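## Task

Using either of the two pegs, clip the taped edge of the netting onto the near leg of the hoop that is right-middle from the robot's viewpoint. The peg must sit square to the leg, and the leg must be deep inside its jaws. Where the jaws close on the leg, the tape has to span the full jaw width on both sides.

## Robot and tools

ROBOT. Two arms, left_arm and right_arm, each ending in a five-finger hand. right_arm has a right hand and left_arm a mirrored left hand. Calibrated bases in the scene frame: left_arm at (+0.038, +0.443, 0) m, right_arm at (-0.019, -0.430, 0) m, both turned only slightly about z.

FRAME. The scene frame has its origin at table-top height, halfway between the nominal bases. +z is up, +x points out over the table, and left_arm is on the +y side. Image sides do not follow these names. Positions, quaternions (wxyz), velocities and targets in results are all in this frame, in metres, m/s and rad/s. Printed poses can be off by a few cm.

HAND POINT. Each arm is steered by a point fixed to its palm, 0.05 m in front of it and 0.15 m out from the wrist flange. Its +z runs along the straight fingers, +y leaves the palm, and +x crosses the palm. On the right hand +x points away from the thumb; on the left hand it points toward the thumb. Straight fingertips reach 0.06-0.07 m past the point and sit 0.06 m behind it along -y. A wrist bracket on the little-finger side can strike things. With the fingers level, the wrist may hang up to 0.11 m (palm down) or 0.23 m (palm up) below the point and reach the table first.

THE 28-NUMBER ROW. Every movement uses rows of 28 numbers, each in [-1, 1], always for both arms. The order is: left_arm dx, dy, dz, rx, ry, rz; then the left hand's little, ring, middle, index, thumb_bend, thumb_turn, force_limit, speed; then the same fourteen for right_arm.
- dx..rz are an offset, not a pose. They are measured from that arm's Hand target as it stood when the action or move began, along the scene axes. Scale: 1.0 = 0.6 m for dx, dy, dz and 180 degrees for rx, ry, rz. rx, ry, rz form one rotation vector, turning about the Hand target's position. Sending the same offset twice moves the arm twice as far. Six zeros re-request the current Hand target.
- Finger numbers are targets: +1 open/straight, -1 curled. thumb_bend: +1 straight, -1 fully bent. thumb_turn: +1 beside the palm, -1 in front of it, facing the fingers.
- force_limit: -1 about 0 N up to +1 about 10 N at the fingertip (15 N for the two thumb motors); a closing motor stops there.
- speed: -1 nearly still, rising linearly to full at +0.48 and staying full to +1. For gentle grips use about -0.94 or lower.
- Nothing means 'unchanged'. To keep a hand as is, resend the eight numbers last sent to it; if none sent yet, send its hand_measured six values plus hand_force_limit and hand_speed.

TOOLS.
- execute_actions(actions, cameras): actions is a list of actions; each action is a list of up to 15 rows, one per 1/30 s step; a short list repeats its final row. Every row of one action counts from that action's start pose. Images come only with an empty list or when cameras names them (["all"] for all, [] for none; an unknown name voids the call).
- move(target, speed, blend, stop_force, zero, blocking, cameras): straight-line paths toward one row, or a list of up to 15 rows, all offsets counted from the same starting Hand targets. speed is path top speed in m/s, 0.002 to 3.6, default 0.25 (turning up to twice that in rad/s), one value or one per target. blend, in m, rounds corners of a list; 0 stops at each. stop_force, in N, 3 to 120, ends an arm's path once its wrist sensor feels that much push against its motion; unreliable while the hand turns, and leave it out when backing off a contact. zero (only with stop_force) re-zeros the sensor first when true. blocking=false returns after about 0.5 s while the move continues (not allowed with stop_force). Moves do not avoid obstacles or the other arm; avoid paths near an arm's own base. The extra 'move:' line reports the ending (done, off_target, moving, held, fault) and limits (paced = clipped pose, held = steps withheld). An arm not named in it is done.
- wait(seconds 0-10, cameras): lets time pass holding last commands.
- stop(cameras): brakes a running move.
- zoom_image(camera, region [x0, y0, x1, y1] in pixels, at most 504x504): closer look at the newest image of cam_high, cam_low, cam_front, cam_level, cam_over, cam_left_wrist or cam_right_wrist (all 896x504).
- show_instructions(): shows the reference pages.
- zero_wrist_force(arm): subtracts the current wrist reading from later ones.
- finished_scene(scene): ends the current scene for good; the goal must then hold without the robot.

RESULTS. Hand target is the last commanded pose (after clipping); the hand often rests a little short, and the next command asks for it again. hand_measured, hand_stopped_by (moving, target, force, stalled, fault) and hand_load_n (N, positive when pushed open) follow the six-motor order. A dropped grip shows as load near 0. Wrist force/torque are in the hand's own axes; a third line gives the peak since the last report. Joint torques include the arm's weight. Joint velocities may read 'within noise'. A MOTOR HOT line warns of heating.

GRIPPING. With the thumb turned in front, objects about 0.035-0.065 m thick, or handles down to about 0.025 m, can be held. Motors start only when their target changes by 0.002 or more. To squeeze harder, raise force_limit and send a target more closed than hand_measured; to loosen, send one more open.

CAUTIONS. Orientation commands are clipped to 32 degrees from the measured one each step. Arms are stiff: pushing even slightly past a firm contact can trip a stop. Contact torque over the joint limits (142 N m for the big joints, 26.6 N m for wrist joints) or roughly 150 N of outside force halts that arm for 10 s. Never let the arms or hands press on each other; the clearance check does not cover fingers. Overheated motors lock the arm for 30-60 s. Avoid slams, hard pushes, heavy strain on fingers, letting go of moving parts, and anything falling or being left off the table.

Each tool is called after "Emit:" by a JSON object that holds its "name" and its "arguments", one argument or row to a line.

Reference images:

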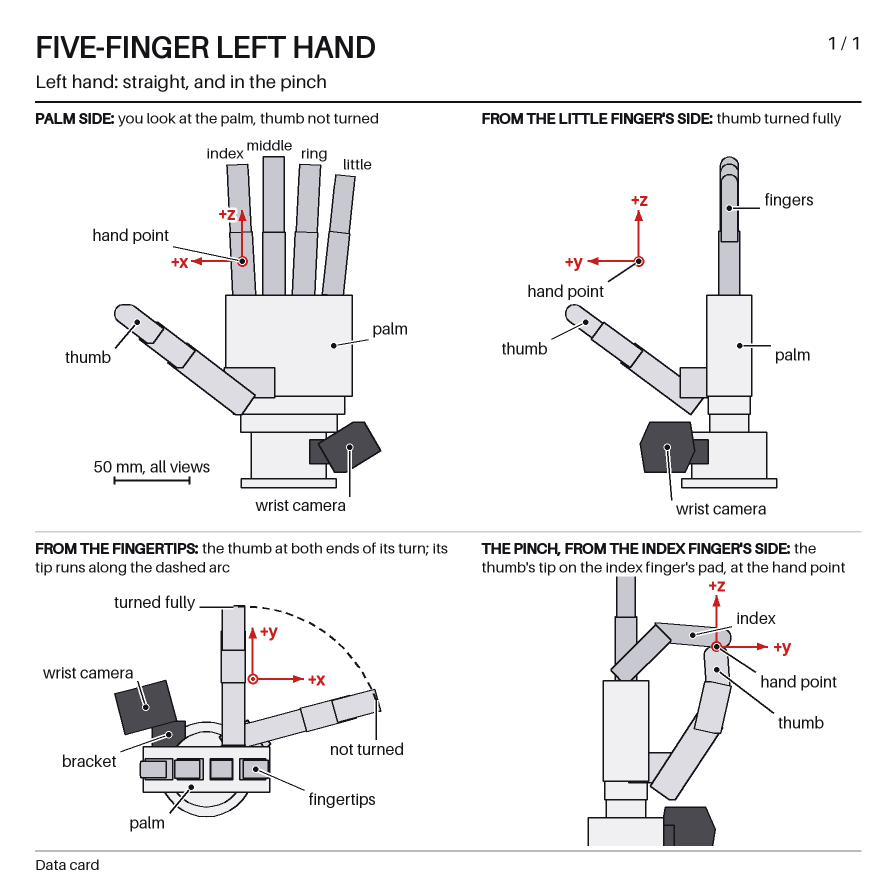

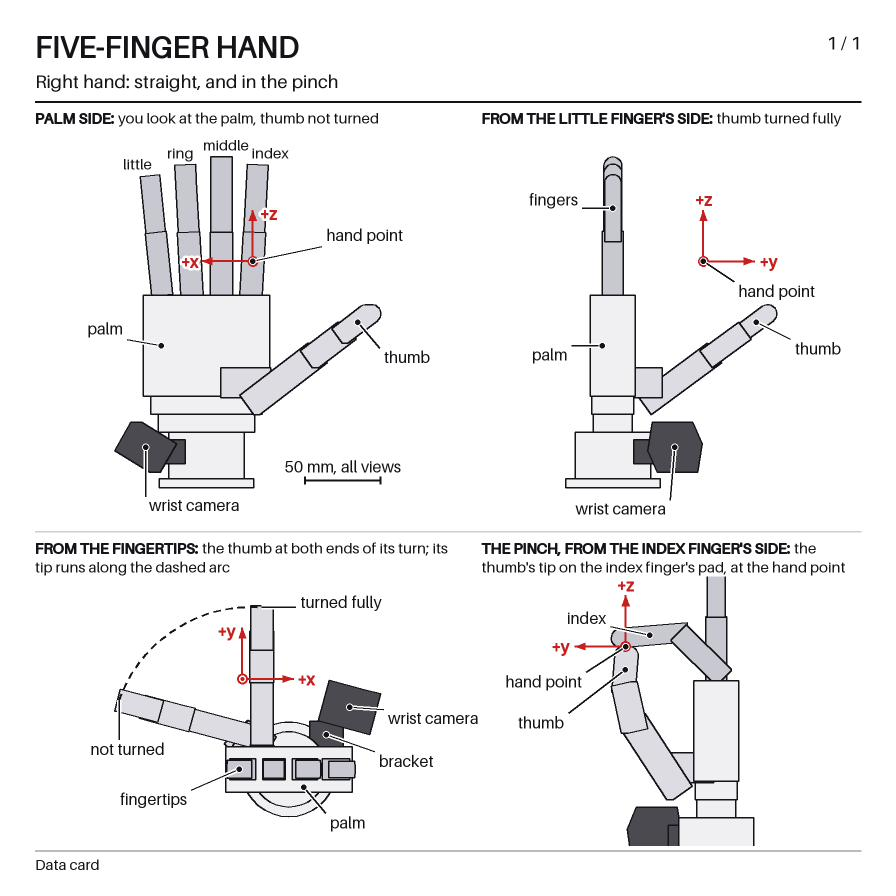

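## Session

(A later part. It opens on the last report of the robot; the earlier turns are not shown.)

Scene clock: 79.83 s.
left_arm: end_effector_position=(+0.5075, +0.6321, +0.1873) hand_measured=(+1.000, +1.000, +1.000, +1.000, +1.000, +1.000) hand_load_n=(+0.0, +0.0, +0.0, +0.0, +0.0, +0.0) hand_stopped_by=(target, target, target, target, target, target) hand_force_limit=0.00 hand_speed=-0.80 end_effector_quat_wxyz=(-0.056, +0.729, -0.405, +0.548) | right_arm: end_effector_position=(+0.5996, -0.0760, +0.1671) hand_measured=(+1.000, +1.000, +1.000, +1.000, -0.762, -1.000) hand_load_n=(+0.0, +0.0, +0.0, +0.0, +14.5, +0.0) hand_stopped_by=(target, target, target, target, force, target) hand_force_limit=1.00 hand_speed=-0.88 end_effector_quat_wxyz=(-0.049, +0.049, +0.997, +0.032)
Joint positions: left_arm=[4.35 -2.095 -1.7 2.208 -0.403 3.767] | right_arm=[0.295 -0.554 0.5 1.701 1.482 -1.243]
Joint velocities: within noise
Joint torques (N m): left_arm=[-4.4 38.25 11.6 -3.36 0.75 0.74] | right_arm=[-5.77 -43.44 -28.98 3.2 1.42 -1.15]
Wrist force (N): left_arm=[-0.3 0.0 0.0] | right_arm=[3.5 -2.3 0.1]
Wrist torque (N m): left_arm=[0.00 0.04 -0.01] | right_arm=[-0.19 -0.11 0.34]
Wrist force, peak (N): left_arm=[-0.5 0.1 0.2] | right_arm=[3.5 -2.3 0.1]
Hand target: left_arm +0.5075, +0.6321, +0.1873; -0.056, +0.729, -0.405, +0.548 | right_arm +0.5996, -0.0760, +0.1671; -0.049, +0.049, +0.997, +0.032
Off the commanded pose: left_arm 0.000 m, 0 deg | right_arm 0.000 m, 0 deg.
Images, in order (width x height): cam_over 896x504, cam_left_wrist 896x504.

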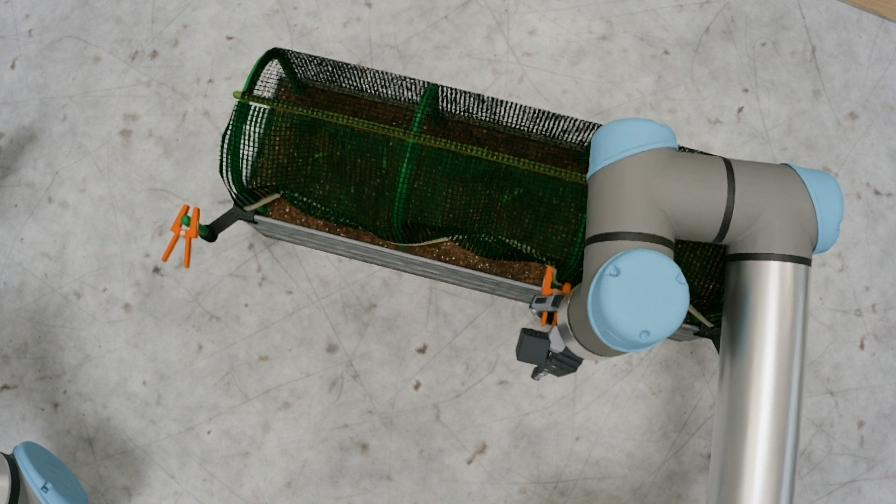

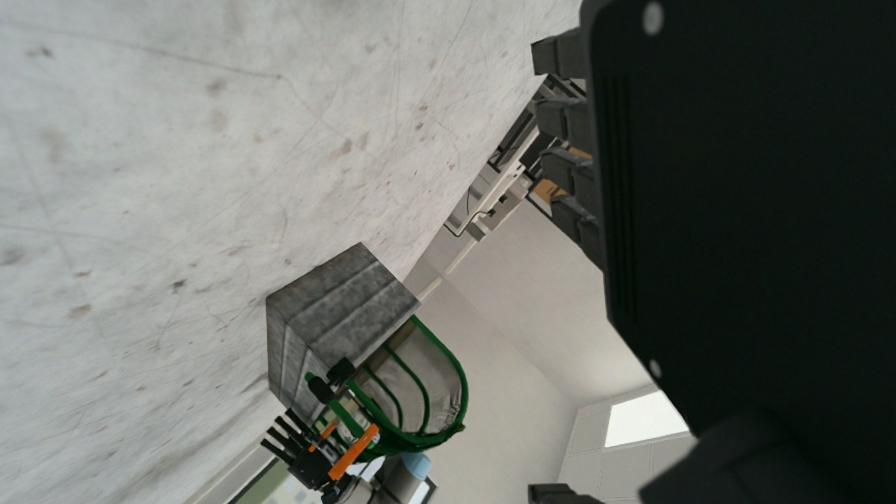

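Emit:
{"name": "move", "arguments": {
  "target": [0,0,0,0,0,0,1,1,1,1,1,1,0,-0.8,-0.0233,-0.003,0,0,0,0,1,1,1,1,-0.87,-1,1,-0.88],
  "speed": 0.03,
  "cameras": ["cam_level","cam_over","cam_front"]
}}

Emit:
{"name": "zoom_image", "arguments": {
  "camera": "cam_level",
  "region": [525, 230, 665, 280]
}}

Emit:
{"name": "zoom_image", "arguments": {
  "camera": "cam_over",
  "region": [535, 255, 590, 310]
}}

Emit:
{"name": "zoom_image", "arguments": {
  "camera": "cam_front",
  "region": [400, 200, 700, 330]
}}

Scene clock: 84.43 s.
left_arm: end_effector_position=(+0.5075, +0.6321, +0.1873) hand_measured=(+1.000, +1.000, +1.000, +1.000, +1.000, +1.000) hand_load_n=(+0.0, +0.0, +0.0, +0.0, +0.0, +0.0) hand_stopped_by=(target, target, target, target, target, target) hand_force_limit=0.00 hand_speed=-0.80 end_effector_quat_wxyz=(-0.056, +0.729, -0.405, +0.548) | right_arm: end_effector_position=(+0.5857, -0.0777, +0.1671) hand_measured=(+1.000, +1.000, +1.000, +1.000, -0.762, -1.000) hand_load_n=(+0.0, +0.0, +0.0, +0.0, +14.5, -0.5) hand_stopped_by=(target, target, target, target, force, target) hand_force_limit=1.00 hand_speed=-0.88 end_effector_quat_wxyz=(-0.049, +0.049, +0.997, +0.032)
Joint positions: left_arm=[4.35 -2.095 -1.7 2.208 -0.403 3.767] | right_arm=[0.298 -0.615 0.615 1.646 1.482 -1.241]
Joint torques (N m): left_arm=[-4.41 39.68 12.93 -3.32 0.76 0.89] | right_arm=[6.31 -62.33 -5.23 0.73 -1.51 1.38]
Wrist force (N): left_arm=[-0.2 0.1 0.1] | right_arm=[0.4 -0.6 -0.1]
Wrist torque (N m): left_arm=[0.01 0.03 -0.01] | right_arm=[-0.14 0.10 0.08]
Wrist force, peak (N): left_arm=[-0.5 -0.1 0.3] | right_arm=[3.4 -2.5 -0.1]
Hand target: left_arm +0.5075, +0.6321, +0.1873; -0.056, +0.729, -0.405, +0.548 | right_arm +0.5856, -0.0778, +0.1671; -0.049, +0.049, +0.997, +0.032
Off the commanded pose: left_arm 0.000 m, 0 deg | right_arm 0.000 m, 0 deg.
move: done
Images, in order (width x height): cam_front 896x504, cam_level 896x504, cam_over 896x504.

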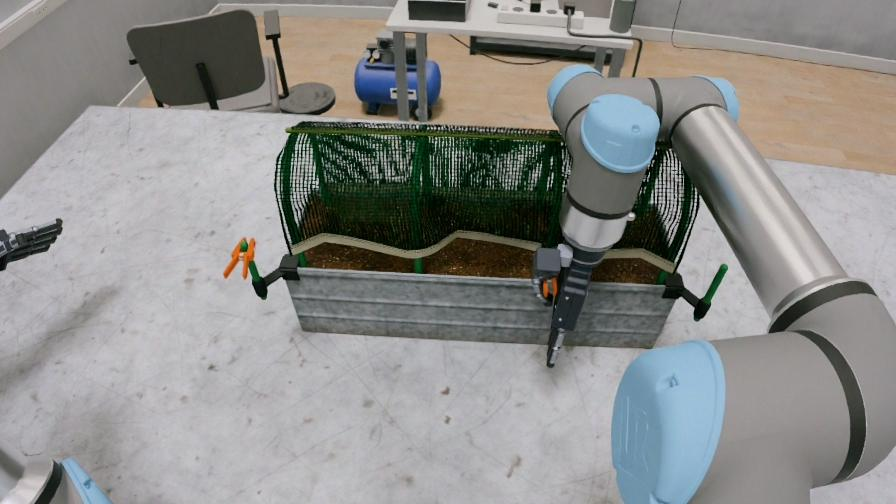

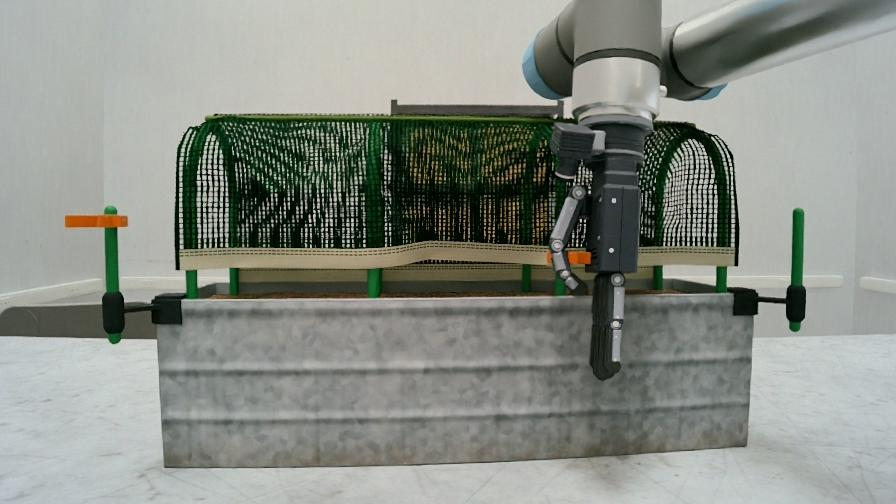

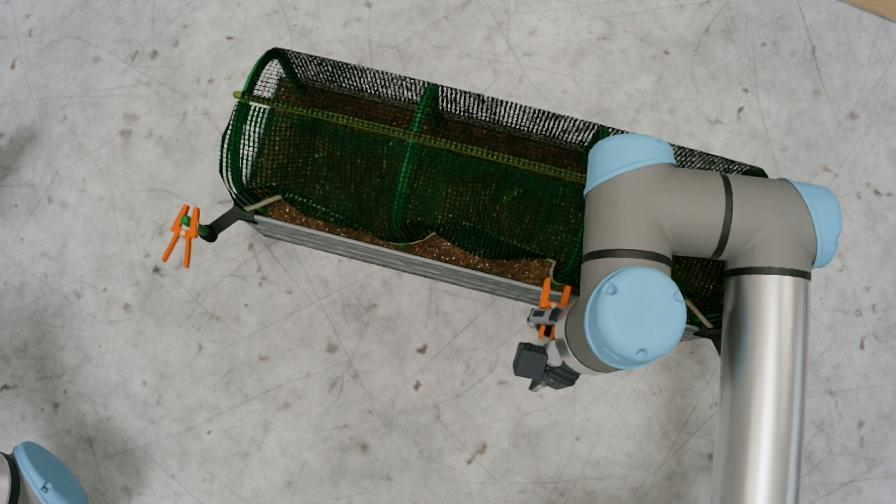

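Scaled by 3.600 from the camera's 896x504 image, which has a finer 1280x720 frame.

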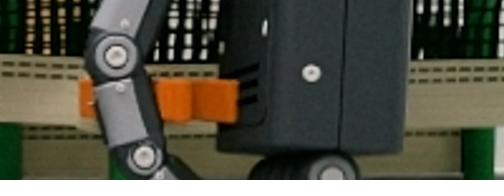

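Scaled by 9.164 from the camera's 896x504 image, which has a finer 1280x720 frame.

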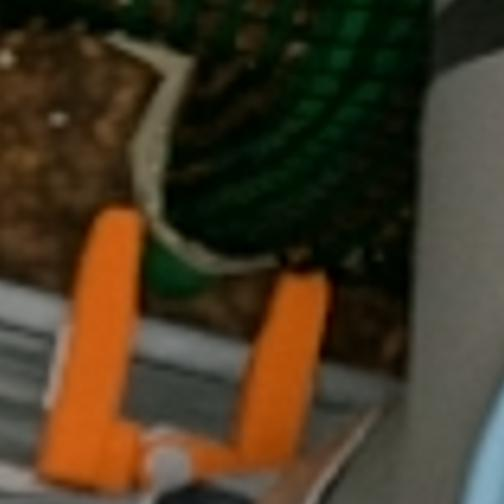

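Scaled by 1.680 from the camera's 896x504 image, which has a finer 1280x720 frame.

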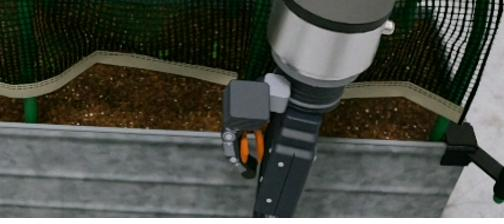

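Emit:
{"name": "move", "arguments": {
  "target": [
    [-0.0625,-0.1368,0.3545,0,0,0,1,1,1,1,1,1,0,-0.8,0,0,0,0,0,0,1,1,1,1,-0.87,-1,1,-0.88],
    [-0.1292,-0.6368,0.3878,0.0428,0.0578,-0.0256,1,1,1,1,1,1,0,-0.8,0,0,0,0,0,0,1,1,1,1,-0.87,-1,1,-0.88],
    [-0.1292,-0.8868,0.3212,0.0856,0.1157,-0.0512,1,1,1,1,1,1,0,-0.8,0,0,0,0,0,0,1,1,1,1,-0.87,-1,1,-0.88]
  ],
  "speed": 0.25,
  "blend": 0.05,
  "cameras": ["cam_left_wrist","cam_level","cam_front"]
}}

Scene clock: 91.57 s.
left_arm: end_effector_position=(+0.4299, +0.1000, +0.3800) hand_measured=(+1.000, +1.000, +1.000, +1.000, +1.000, +1.000) hand_load_n=(+0.0, +0.0, +0.0, +0.0, +0.0, +0.0) hand_stopped_by=(target, target, target, target, target, target) hand_force_limit=0.00 hand_speed=-0.80 end_effector_quat_wxyz=(-0.035, +0.768, -0.535, +0.352) | right_arm: end_effector_position=(+0.5856, -0.0777, +0.1671) hand_measured=(+1.000, +1.000, +1.000, +1.000, -0.762, -1.000) hand_load_n=(+0.0, +0.0, +0.0, +0.0, +15.0, +0.0) hand_stopped_by=(target, target, target, target, force, target) hand_force_limit=1.00 hand_speed=-0.88 end_effector_quat_wxyz=(-0.049, +0.049, +0.997, +0.032)
Joint positions: left_arm=[2.929 -1.618 -1.381 2.134 -1.399 2.476] | right_arm=[0.298 -0.615 0.616 1.646 1.482 -1.241]
Joint torques (N m): left_arm=[-9.99 13.8 30.47 -2.42 -1.48 -1.77] | right_arm=[0.08 -61.64 -4.42 0.92 -1.41 1.32]
Wrist force (N): left_arm=[0.0 0.4 0.4] | right_arm=[0.6 -0.3 0.3]
Wrist torque (N m): left_arm=[-0.04 0.10 0.17] | right_arm=[-0.12 0.06 0.10]
Wrist force, peak (N): left_arm=[0.5 1.1 1.0] | right_arm=[0.8 -0.9 -0.1]
Hand target: left_arm +0.4299, +0.1000, +0.3800; -0.035, +0.768, -0.535, +0.352 | right_arm +0.5856, -0.0778, +0.1671; -0.049, +0.049, +0.997, +0.032
Off the commanded pose: left_arm 0.000 m, 0 deg | right_arm 0.000 m, 0 deg.
move: done
Images, in order (width x height): cam_front 896x504, cam_level 896x504, cam_left_wrist 896x504.

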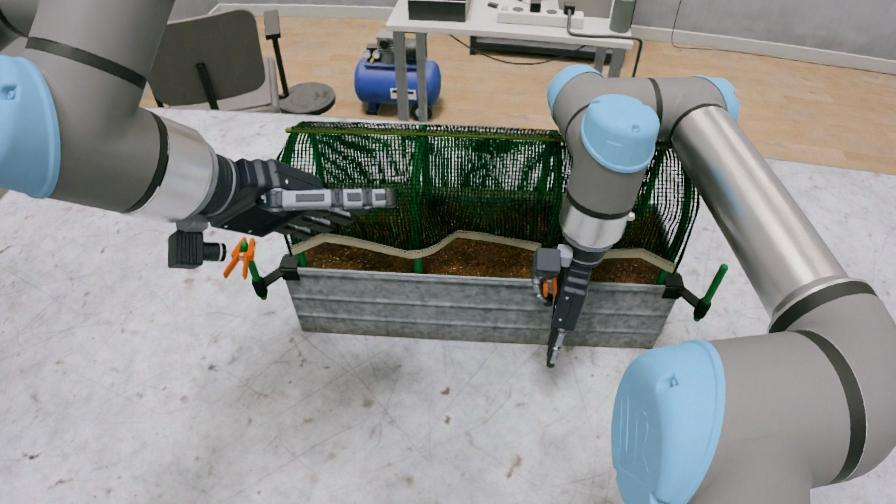

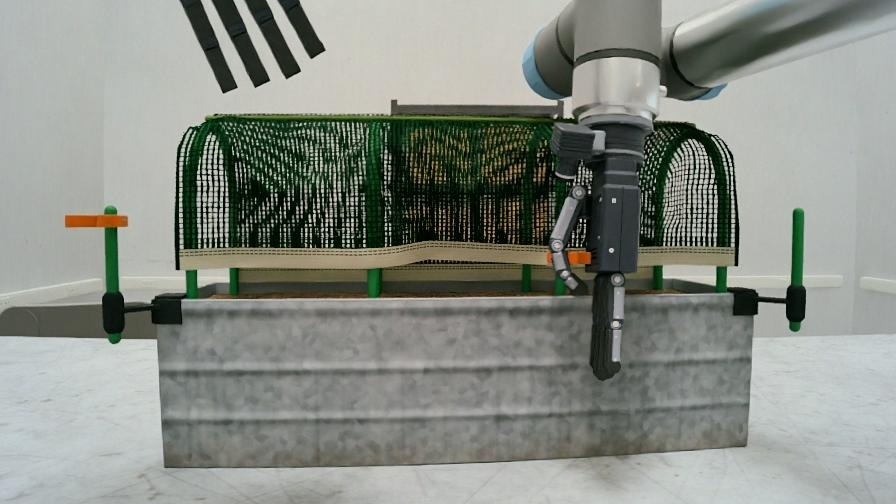

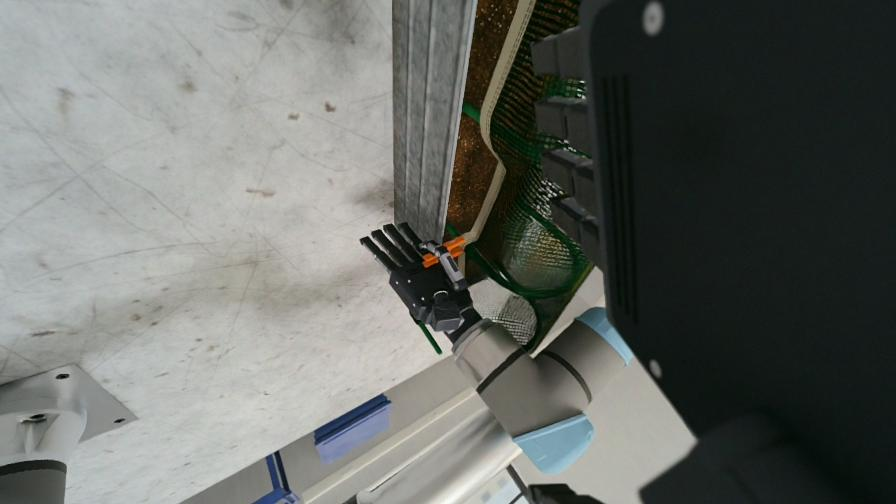

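Emit:
{"name": "zoom_image", "arguments": {
  "camera": "cam_left_wrist",
  "region": [410, 210, 510, 310]
}}

Emit:
{"name": "zoom_image", "arguments": {
  "camera": "cam_left_wrist",
  "region": [350, 130, 600, 380]
}}

Scaled by 5.040 from the camera's 896x504 image, which has a finer 1280x720 frame.

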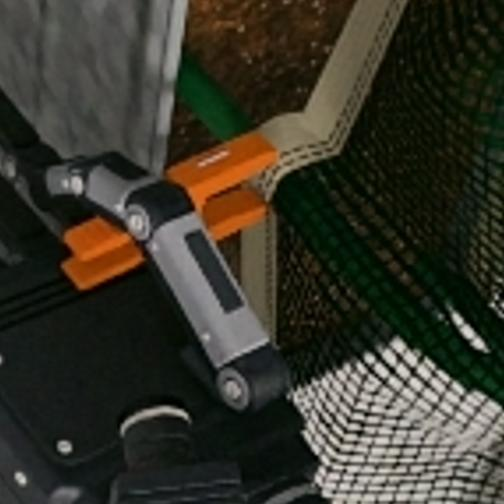

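Scaled by 2.016 from the camera's 896x504 image, which has a finer 1280x720 frame.

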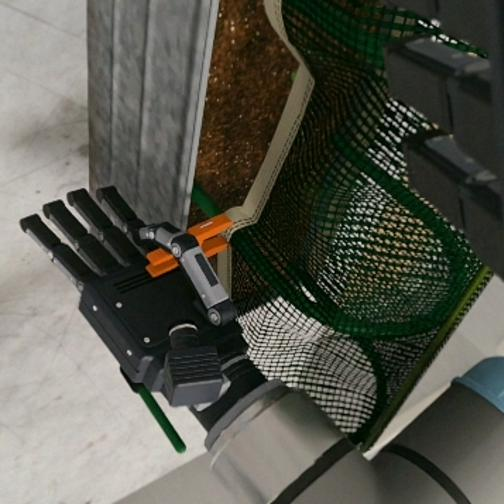

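Emit:
{"name": "move", "arguments": {
  "target": [0,0,0,0,0,0,1,1,1,1,1,1,0,-0.8,0,0,0.0033,0,0,0,1,1,1,1,-0.87,-1,1,-0.88],
  "speed": 0.02
}}

Emit:
{"name": "move", "arguments": {
  "target": [0,0,0,0,0,0,1,1,1,1,1,1,0,-0.8,0.0133,0.0014,0,0,0,0,1,1,1,1,-0.87,-1,1,-0.88],
  "speed": 0.02,
  "stop_force": 10,
  "cameras": ["cam_left_wrist","cam_level","cam_over"]
}}

Emit:
{"name": "zoom_image", "arguments": {
  "camera": "cam_left_wrist",
  "region": [430, 210, 490, 270]
}}

Emit:
{"name": "zoom_image", "arguments": {
  "camera": "cam_over",
  "region": [535, 255, 590, 310]
}}

Emit:
{"name": "zoom_image", "arguments": {
  "camera": "cam_level",
  "region": [525, 230, 595, 280]
}}

Scene clock: 93.10 s.
left_arm: end_effector_position=(+0.4299, +0.1000, +0.3800) hand_measured=(+1.000, +1.000, +1.000, +1.000, +1.000, +1.000) hand_load_n=(+0.0, +0.0, +0.0, +0.0, +0.0, +0.0) hand_stopped_by=(target, target, target, target, target, target) hand_force_limit=0.00 hand_speed=-0.80 end_effector_quat_wxyz=(-0.035, +0.768, -0.535, +0.352) | right_arm: end_effector_position=(+0.5856, -0.0778, +0.1689) hand_measured=(+1.000, +1.000, +1.000, +1.000, -0.762, -1.000) hand_load_n=(+0.0, +0.0, +0.0, +0.0, +15.0, +0.0) hand_stopped_by=(target, target, target, target, force, target) hand_force_limit=1.00 hand_speed=-0.88 end_effector_quat_wxyz=(-0.049, +0.049, +0.997, +0.032)
Joint positions: left_arm=[2.929 -1.619 -1.38 2.134 -1.399 2.476] | right_arm=[0.298 -0.615 0.611 1.65 1.482 -1.241]
Joint torques (N m): left_arm=[-9.6 13.97 31.21 -2.61 -1.39 -1.97] | right_arm=[-2.56 -60.31 -29.67 3.84 -1.41 1.3]
Wrist force (N): left_arm=[0.1 0.5 0.4] | right_arm=[0.8 -0.7 -0.1]
Wrist torque (N m): left_arm=[-0.02 0.08 0.18] | right_arm=[-0.15 0.04 0.11]
Wrist force, peak (N): left_arm=[0.1 0.6 0.8] | right_arm=[0.8 -0.7 -0.1]
Hand target: left_arm +0.4299, +0.1000, +0.3800; -0.035, +0.768, -0.535, +0.352 | right_arm +0.5856, -0.0778, +0.1690; -0.049, +0.049, +0.997, +0.032
Off the commanded pose: left_arm 0.000 m, 0 deg | right_arm 0.000 m, 0 deg.
move: done

Scene clock: 94.63 s.
left_arm: end_effector_position=(+0.4299, +0.1000, +0.3800) hand_measured=(+1.000, +1.000, +1.000, +1.000, +1.000, +1.000) hand_load_n=(+0.0, -0.5, +0.0, +0.0, +0.0, +0.0) hand_stopped_by=(target, target, target, target, target, target) hand_force_limit=0.00 hand_speed=-0.80 end_effector_quat_wxyz=(-0.035, +0.768, -0.535, +0.352) | right_arm: end_effector_position=(+0.5936, -0.0769, +0.1690) hand_measured=(+1.000, +1.000, +1.000, +1.000, -0.762, -1.000) hand_load_n=(+0.0, +0.0, +0.0, +0.0, +14.5, +0.0) hand_stopped_by=(target, target, target, target, force, target) hand_force_limit=1.00 hand_speed=-0.88 end_effector_quat_wxyz=(-0.049, +0.049, +0.997, +0.032)
Joint positions: left_arm=[2.929 -1.619 -1.38 2.134 -1.399 2.476] | right_arm=[0.296 -0.582 0.548 1.681 1.482 -1.242]
Joint torques (N m): left_arm=[-10.82 14.26 30.77 -2.58 -1.49 -2.05] | right_arm=[-6.13 -43.57 -29.02 3.85 1.24 -1.1]
Wrist force (N): left_arm=[0.0 0.4 0.4] | right_arm=[0.6 -0.4 -0.2]
Wrist torque (N m): left_arm=[-0.04 0.11 0.17] | right_arm=[-0.07 0.07 0.22]
Wrist force, peak (N): left_arm=[-0.2 0.6 0.8] | right_arm=[0.9 -0.8 0.0]
Hand target: left_arm +0.4299, +0.1000, +0.3800; -0.035, +0.768, -0.535, +0.352 | right_arm +0.5936, -0.0769, +0.1690; -0.049, +0.049, +0.997, +0.032
Off the commanded pose: left_arm 0.000 m, 0 deg | right_arm 0.000 m, 0 deg.
move: done
Images, in order (width x height): cam_level 896x504, cam_over 896x504, cam_left_wrist 896x504.

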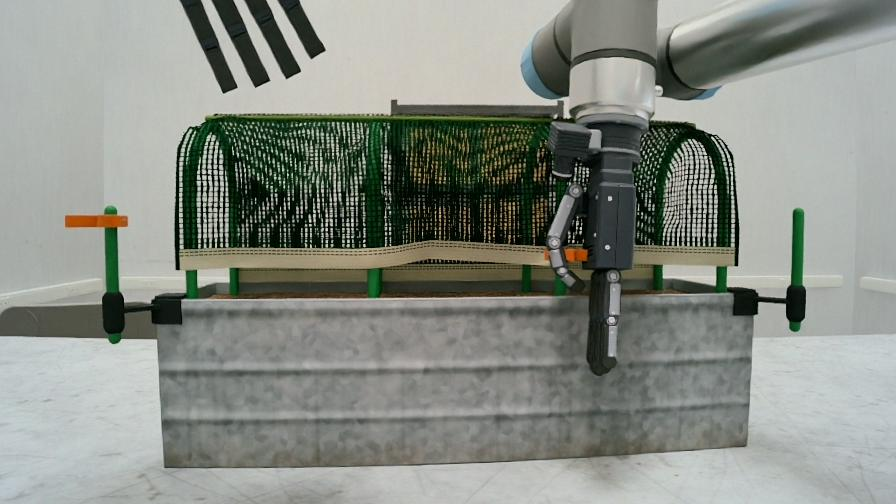

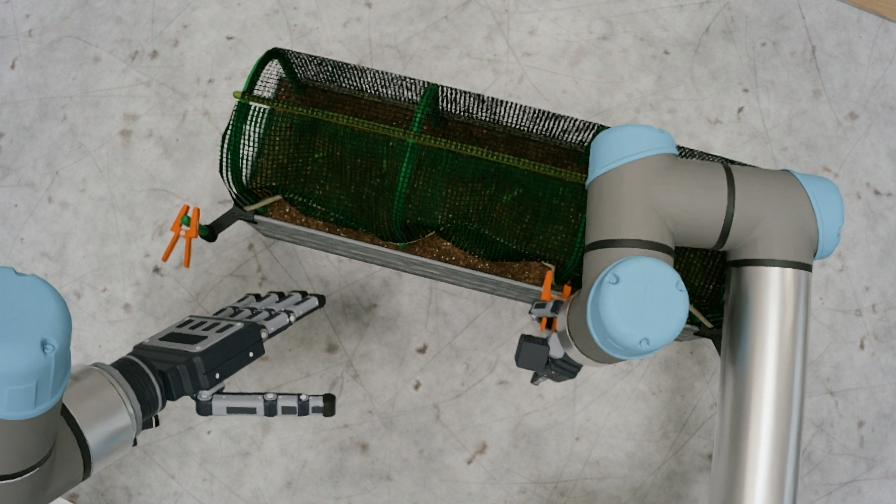

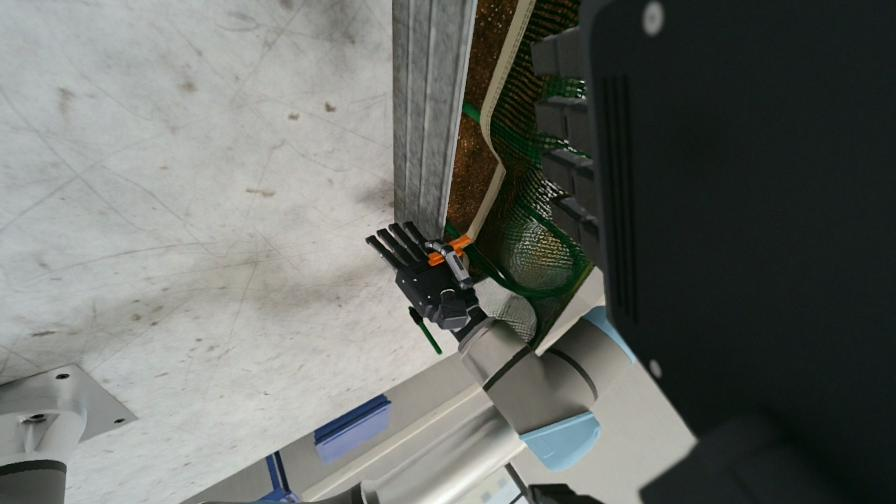

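Scaled by 8.400 from the camera's 896x504 image, which has a finer 1280x720 frame.

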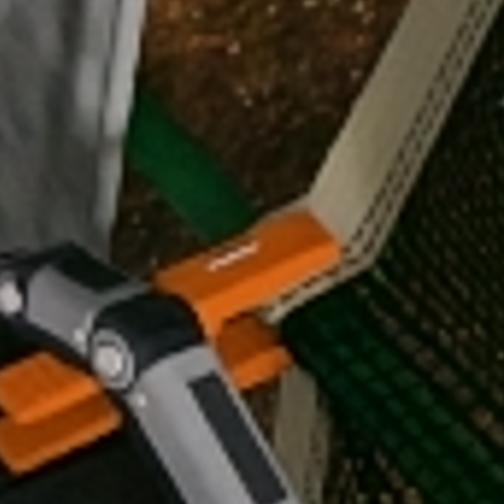

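Scaled by 9.164 from the camera's 896x504 image, which has a finer 1280x720 frame.

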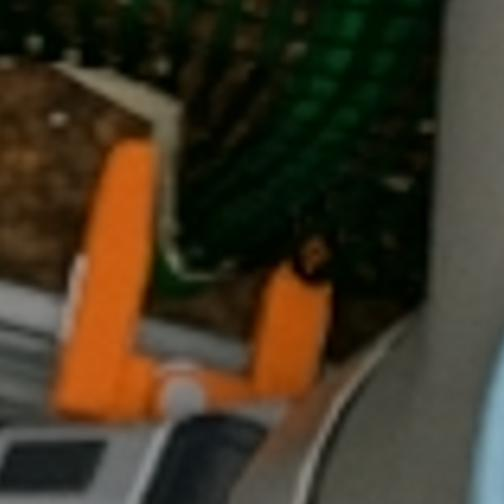

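Scaled by 7.200 from the camera's 896x504 image, which has a finer 1280x720 frame.

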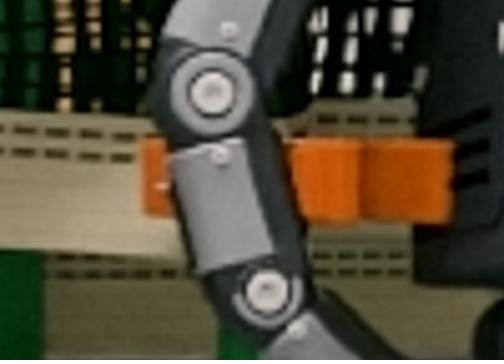

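Emit:
{"name": "wait", "arguments": {
  "seconds": 0.1,
  "cameras": ["cam_high","cam_low"]
}}

Emit:
{"name": "zoom_image", "arguments": {
  "camera": "cam_high",
  "region": [330, 180, 600, 330]
}}

Emit:
{"name": "zoom_image", "arguments": {
  "camera": "cam_low",
  "region": [430, 130, 660, 270]
}}

Scene clock: 95.50 s.
left_arm: end_effector_position=(+0.4299, +0.1000, +0.3800) hand_measured=(+1.000, +1.000, +1.000, +1.000, +1.000, +1.000) hand_load_n=(+0.0, +0.0, +0.0, +0.0, +0.0, +0.0) hand_stopped_by=(target, target, target, target, target, target) hand_force_limit=0.00 hand_speed=-0.80 end_effector_quat_wxyz=(-0.035, +0.768, -0.535, +0.352) | right_arm: end_effector_position=(+0.5936, -0.0769, +0.1690) hand_measured=(+1.000, +1.000, +1.000, +1.000, -0.762, -1.000) hand_load_n=(+0.0, +0.0, +0.0, +0.0, +14.5, +0.0) hand_stopped_by=(target, target, target, target, force, target) hand_force_limit=1.00 hand_speed=-0.88 end_effector_quat_wxyz=(-0.049, +0.049, +0.997, +0.032)
Joint positions: left_arm=[2.929 -1.619 -1.38 2.134 -1.399 2.476] | right_arm=[0.296 -0.582 0.548 1.681 1.482 -1.242]
Joint torques (N m): left_arm=[-9.87 13.46 31.88 -2.45 -1.5 -1.9] | right_arm=[-5.39 -43.64 -29.07 3.84 1.33 -1.15]
Wrist force (N): left_arm=[-0.1 0.5 0.5] | right_arm=[0.8 -0.5 -0.1]
Wrist torque (N m): left_arm=[-0.02 0.12 0.16] | right_arm=[-0.09 0.03 0.22]
Wrist force, peak (N): left_arm=[0.0 0.7 0.6] | right_arm=[0.9 -1.0 -0.4]
Hand target: left_arm +0.4299, +0.1000, +0.3800; -0.035, +0.768, -0.535, +0.352 | right_arm +0.5936, -0.0769, +0.1690; -0.049, +0.049, +0.997, +0.032
Off the commanded pose: left_arm 0.000 m, 0 deg | right_arm 0.000 m, 0 deg.
wait: 0.10 s; at rest from the start
Images, in order (width x height): cam_high 896x504, cam_low 896x504.

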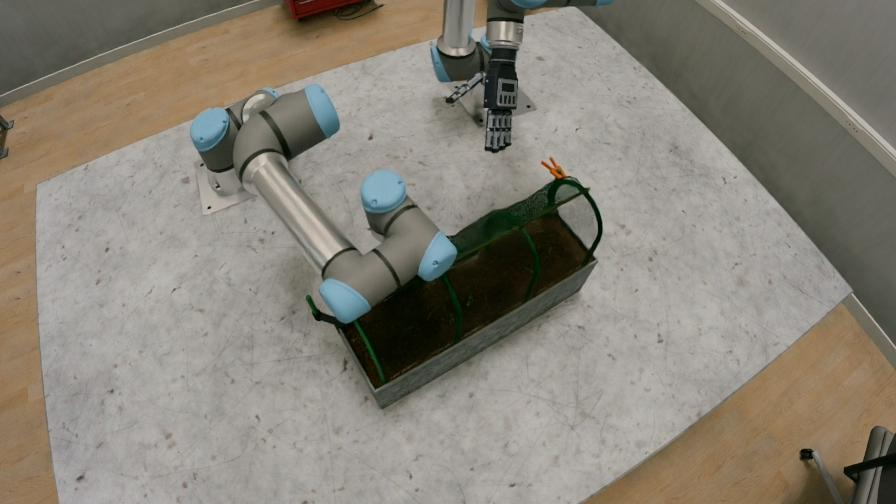

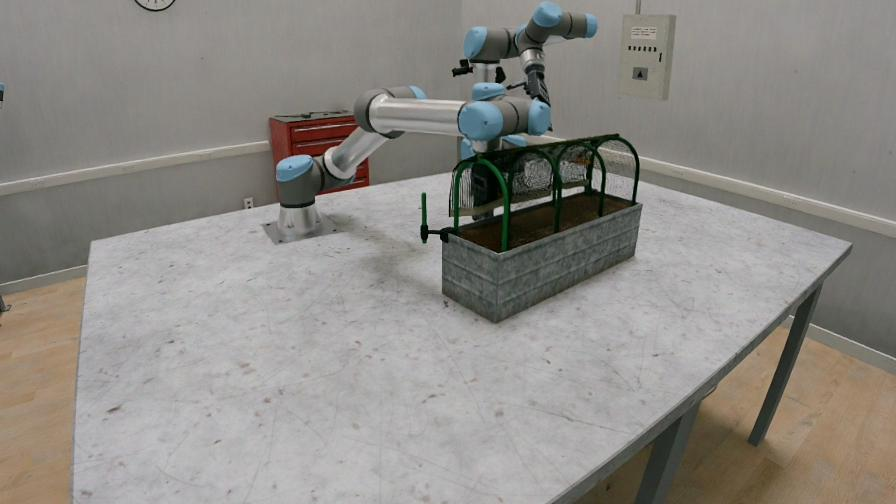

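Scaled by 1.867 from the camera's 896x504 image, which has a finer 1280x720 frame.

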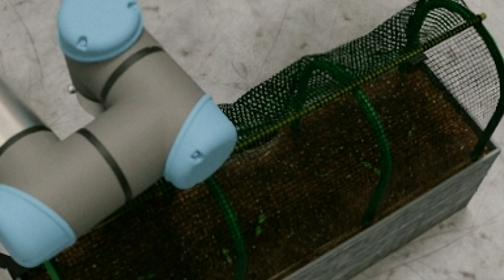

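Scaled by 2.191 from the camera's 896x504 image, which has a finer 1280x720 frame.

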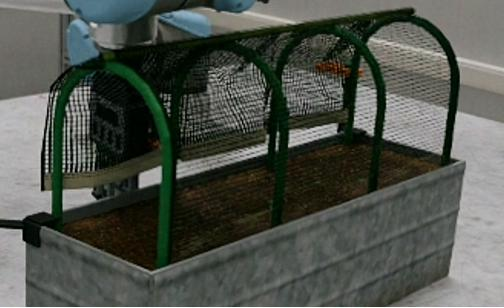

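Emit:
{"name": "zoom_image", "arguments": {
  "camera": "cam_low",
  "region": [480, 180, 550, 230]
}}

Scaled by 7.200 from the camera's 896x504 image, which has a finer 1280x720 frame.

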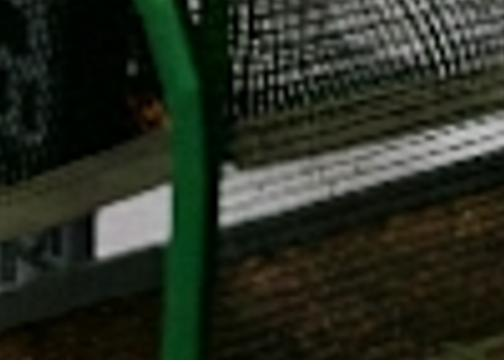

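Emit:
{"name": "move", "arguments": {
  "target": [0,0,0,0,0,0,1,1,1,1,1,1,0,-0.8,0.01,-0.0005,-0.0012,0,0,0,1,1,1,1,-0.87,-1,1,-0.88],
  "speed": 0.02,
  "stop_force": 10,
  "cameras": ["cam_left_wrist","cam_level","cam_over","cam_low"]
}}

Emit:
{"name": "zoom_image", "arguments": {
  "camera": "cam_left_wrist",
  "region": [430, 210, 490, 270]
}}

Emit:
{"name": "zoom_image", "arguments": {
  "camera": "cam_over",
  "region": [535, 255, 590, 310]
}}

Emit:
{"name": "zoom_image", "arguments": {
  "camera": "cam_level",
  "region": [525, 230, 595, 280]
}}

Emit:
{"name": "zoom_image", "arguments": {
  "camera": "cam_low",
  "region": [480, 180, 550, 230]
}}

Scene clock: 98.10 s.
left_arm: end_effector_position=(+0.4299, +0.1000, +0.3800) hand_measured=(+1.000, +1.000, +1.000, +1.000, +1.000, +1.000) hand_load_n=(+0.0, +0.0, +0.0, +0.0, +0.0, +0.0) hand_stopped_by=(target, target, target, target, target, target) hand_force_limit=0.00 hand_speed=-0.80 end_effector_quat_wxyz=(-0.035, +0.768, -0.535, +0.352) | right_arm: end_effector_position=(+0.5996, -0.0772, +0.1683) hand_measured=(+1.000, +1.000, +1.000, +1.000, -0.762, -1.000) hand_load_n=(+0.0, +0.0, +0.0, +0.0, +14.5, +0.0) hand_stopped_by=(target, target, target, target, force, target) hand_force_limit=1.00 hand_speed=-0.88 end_effector_quat_wxyz=(-0.049, +0.049, +0.997, +0.032)
Joint positions: left_arm=[2.929 -1.619 -1.38 2.134 -1.399 2.476] | right_arm=[0.294 -0.557 0.501 1.702 1.483 -1.245]
Joint torques (N m): left_arm=[-9.63 13.43 31.34 -2.47 -1.34 -1.77] | right_arm=[-6.77 -43.81 -29.39 3.39 1.64 -1.1]
Wrist force (N): left_arm=[0.0 0.6 0.4] | right_arm=[2.6 -0.7 -0.2]
Wrist torque (N m): left_arm=[0.01 0.10 0.17] | right_arm=[-0.10 -0.05 0.32]
Wrist force, peak (N): left_arm=[0.1 0.7 0.7] | right_arm=[2.7 -1.2 0.1]
Hand target: left_arm +0.4299, +0.1000, +0.3800; -0.035, +0.768, -0.535, +0.352 | right_arm +0.5996, -0.0772, +0.1683; -0.049, +0.049, +0.997, +0.032
Off the commanded pose: left_arm 0.000 m, 0 deg | right_arm 0.000 m, 0 deg.
move: done
Images, in order (width x height): cam_low 896x504, cam_level 896x504, cam_over 896x504, cam_left_wrist 896x504.

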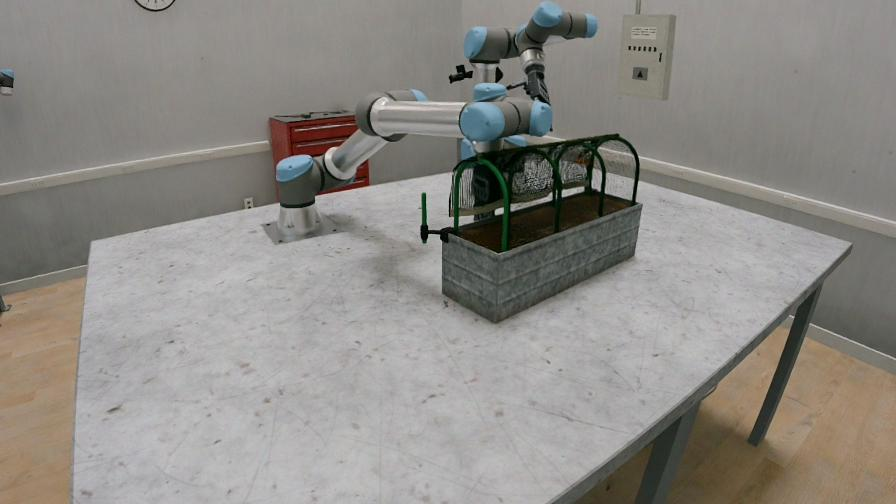

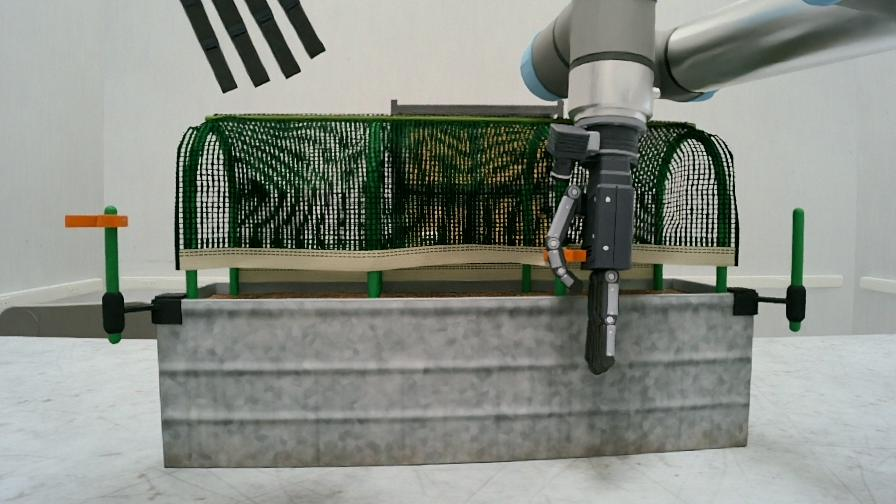

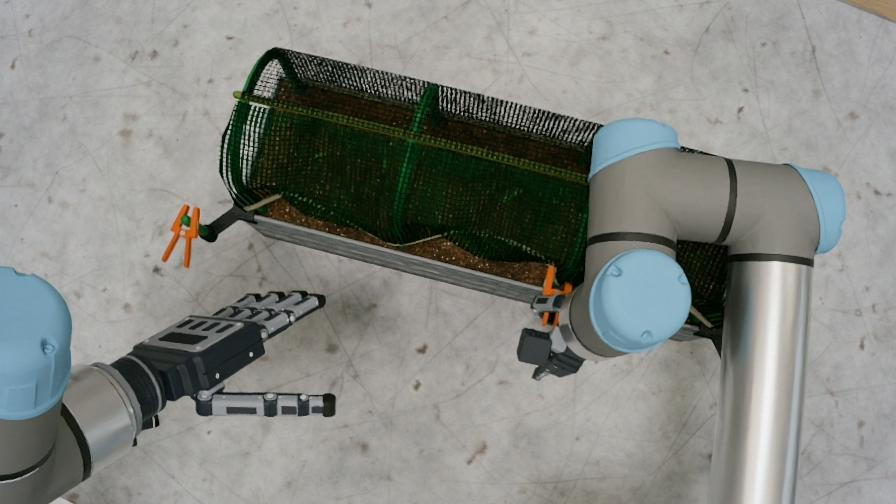

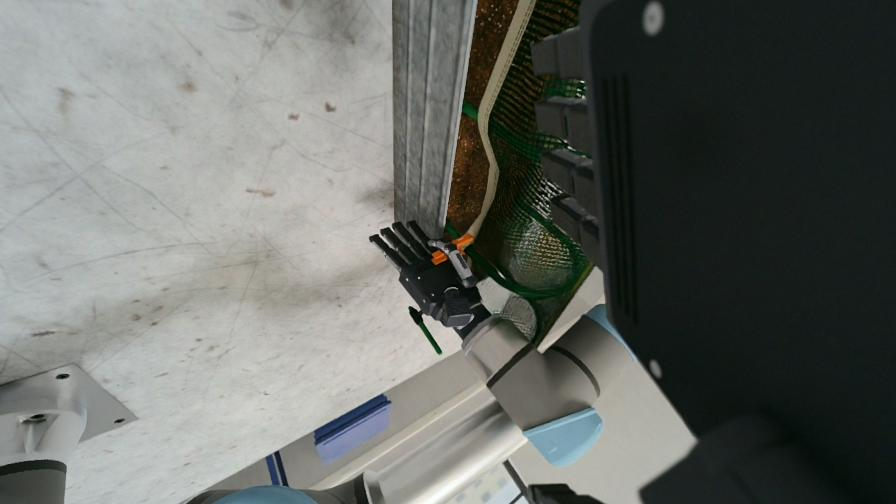

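Scaled by 8.400 from the camera's 896x504 image, which has a finer 1280x720 frame.

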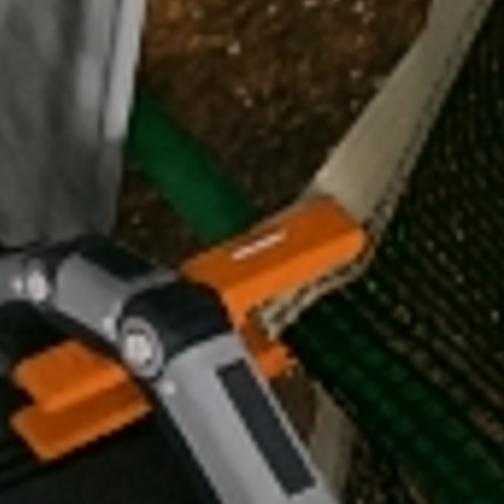

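Scaled by 9.164 from the camera's 896x504 image, which has a finer 1280x720 frame.

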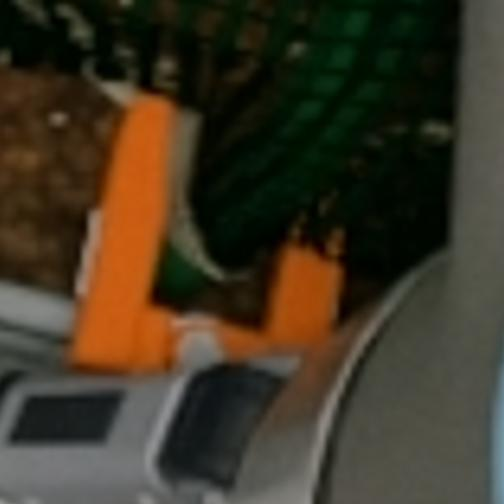

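Scaled by 7.200 from the camera's 896x504 image, which has a finer 1280x720 frame.

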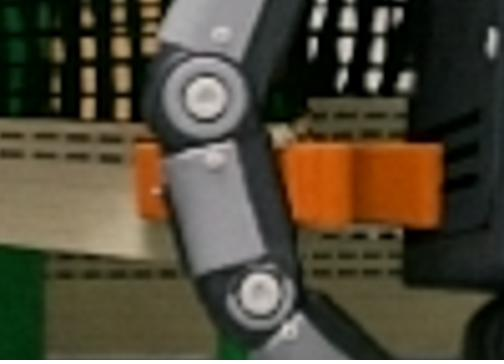

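Scaled by 7.200 from the camera's 896x504 image, which has a finer 1280x720 frame.

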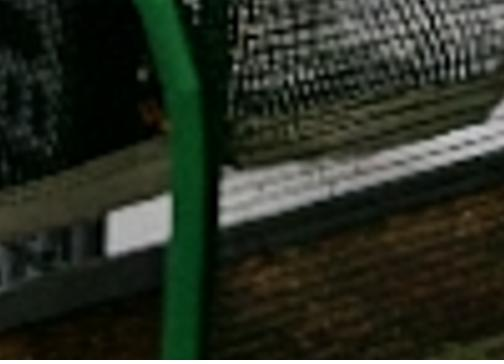

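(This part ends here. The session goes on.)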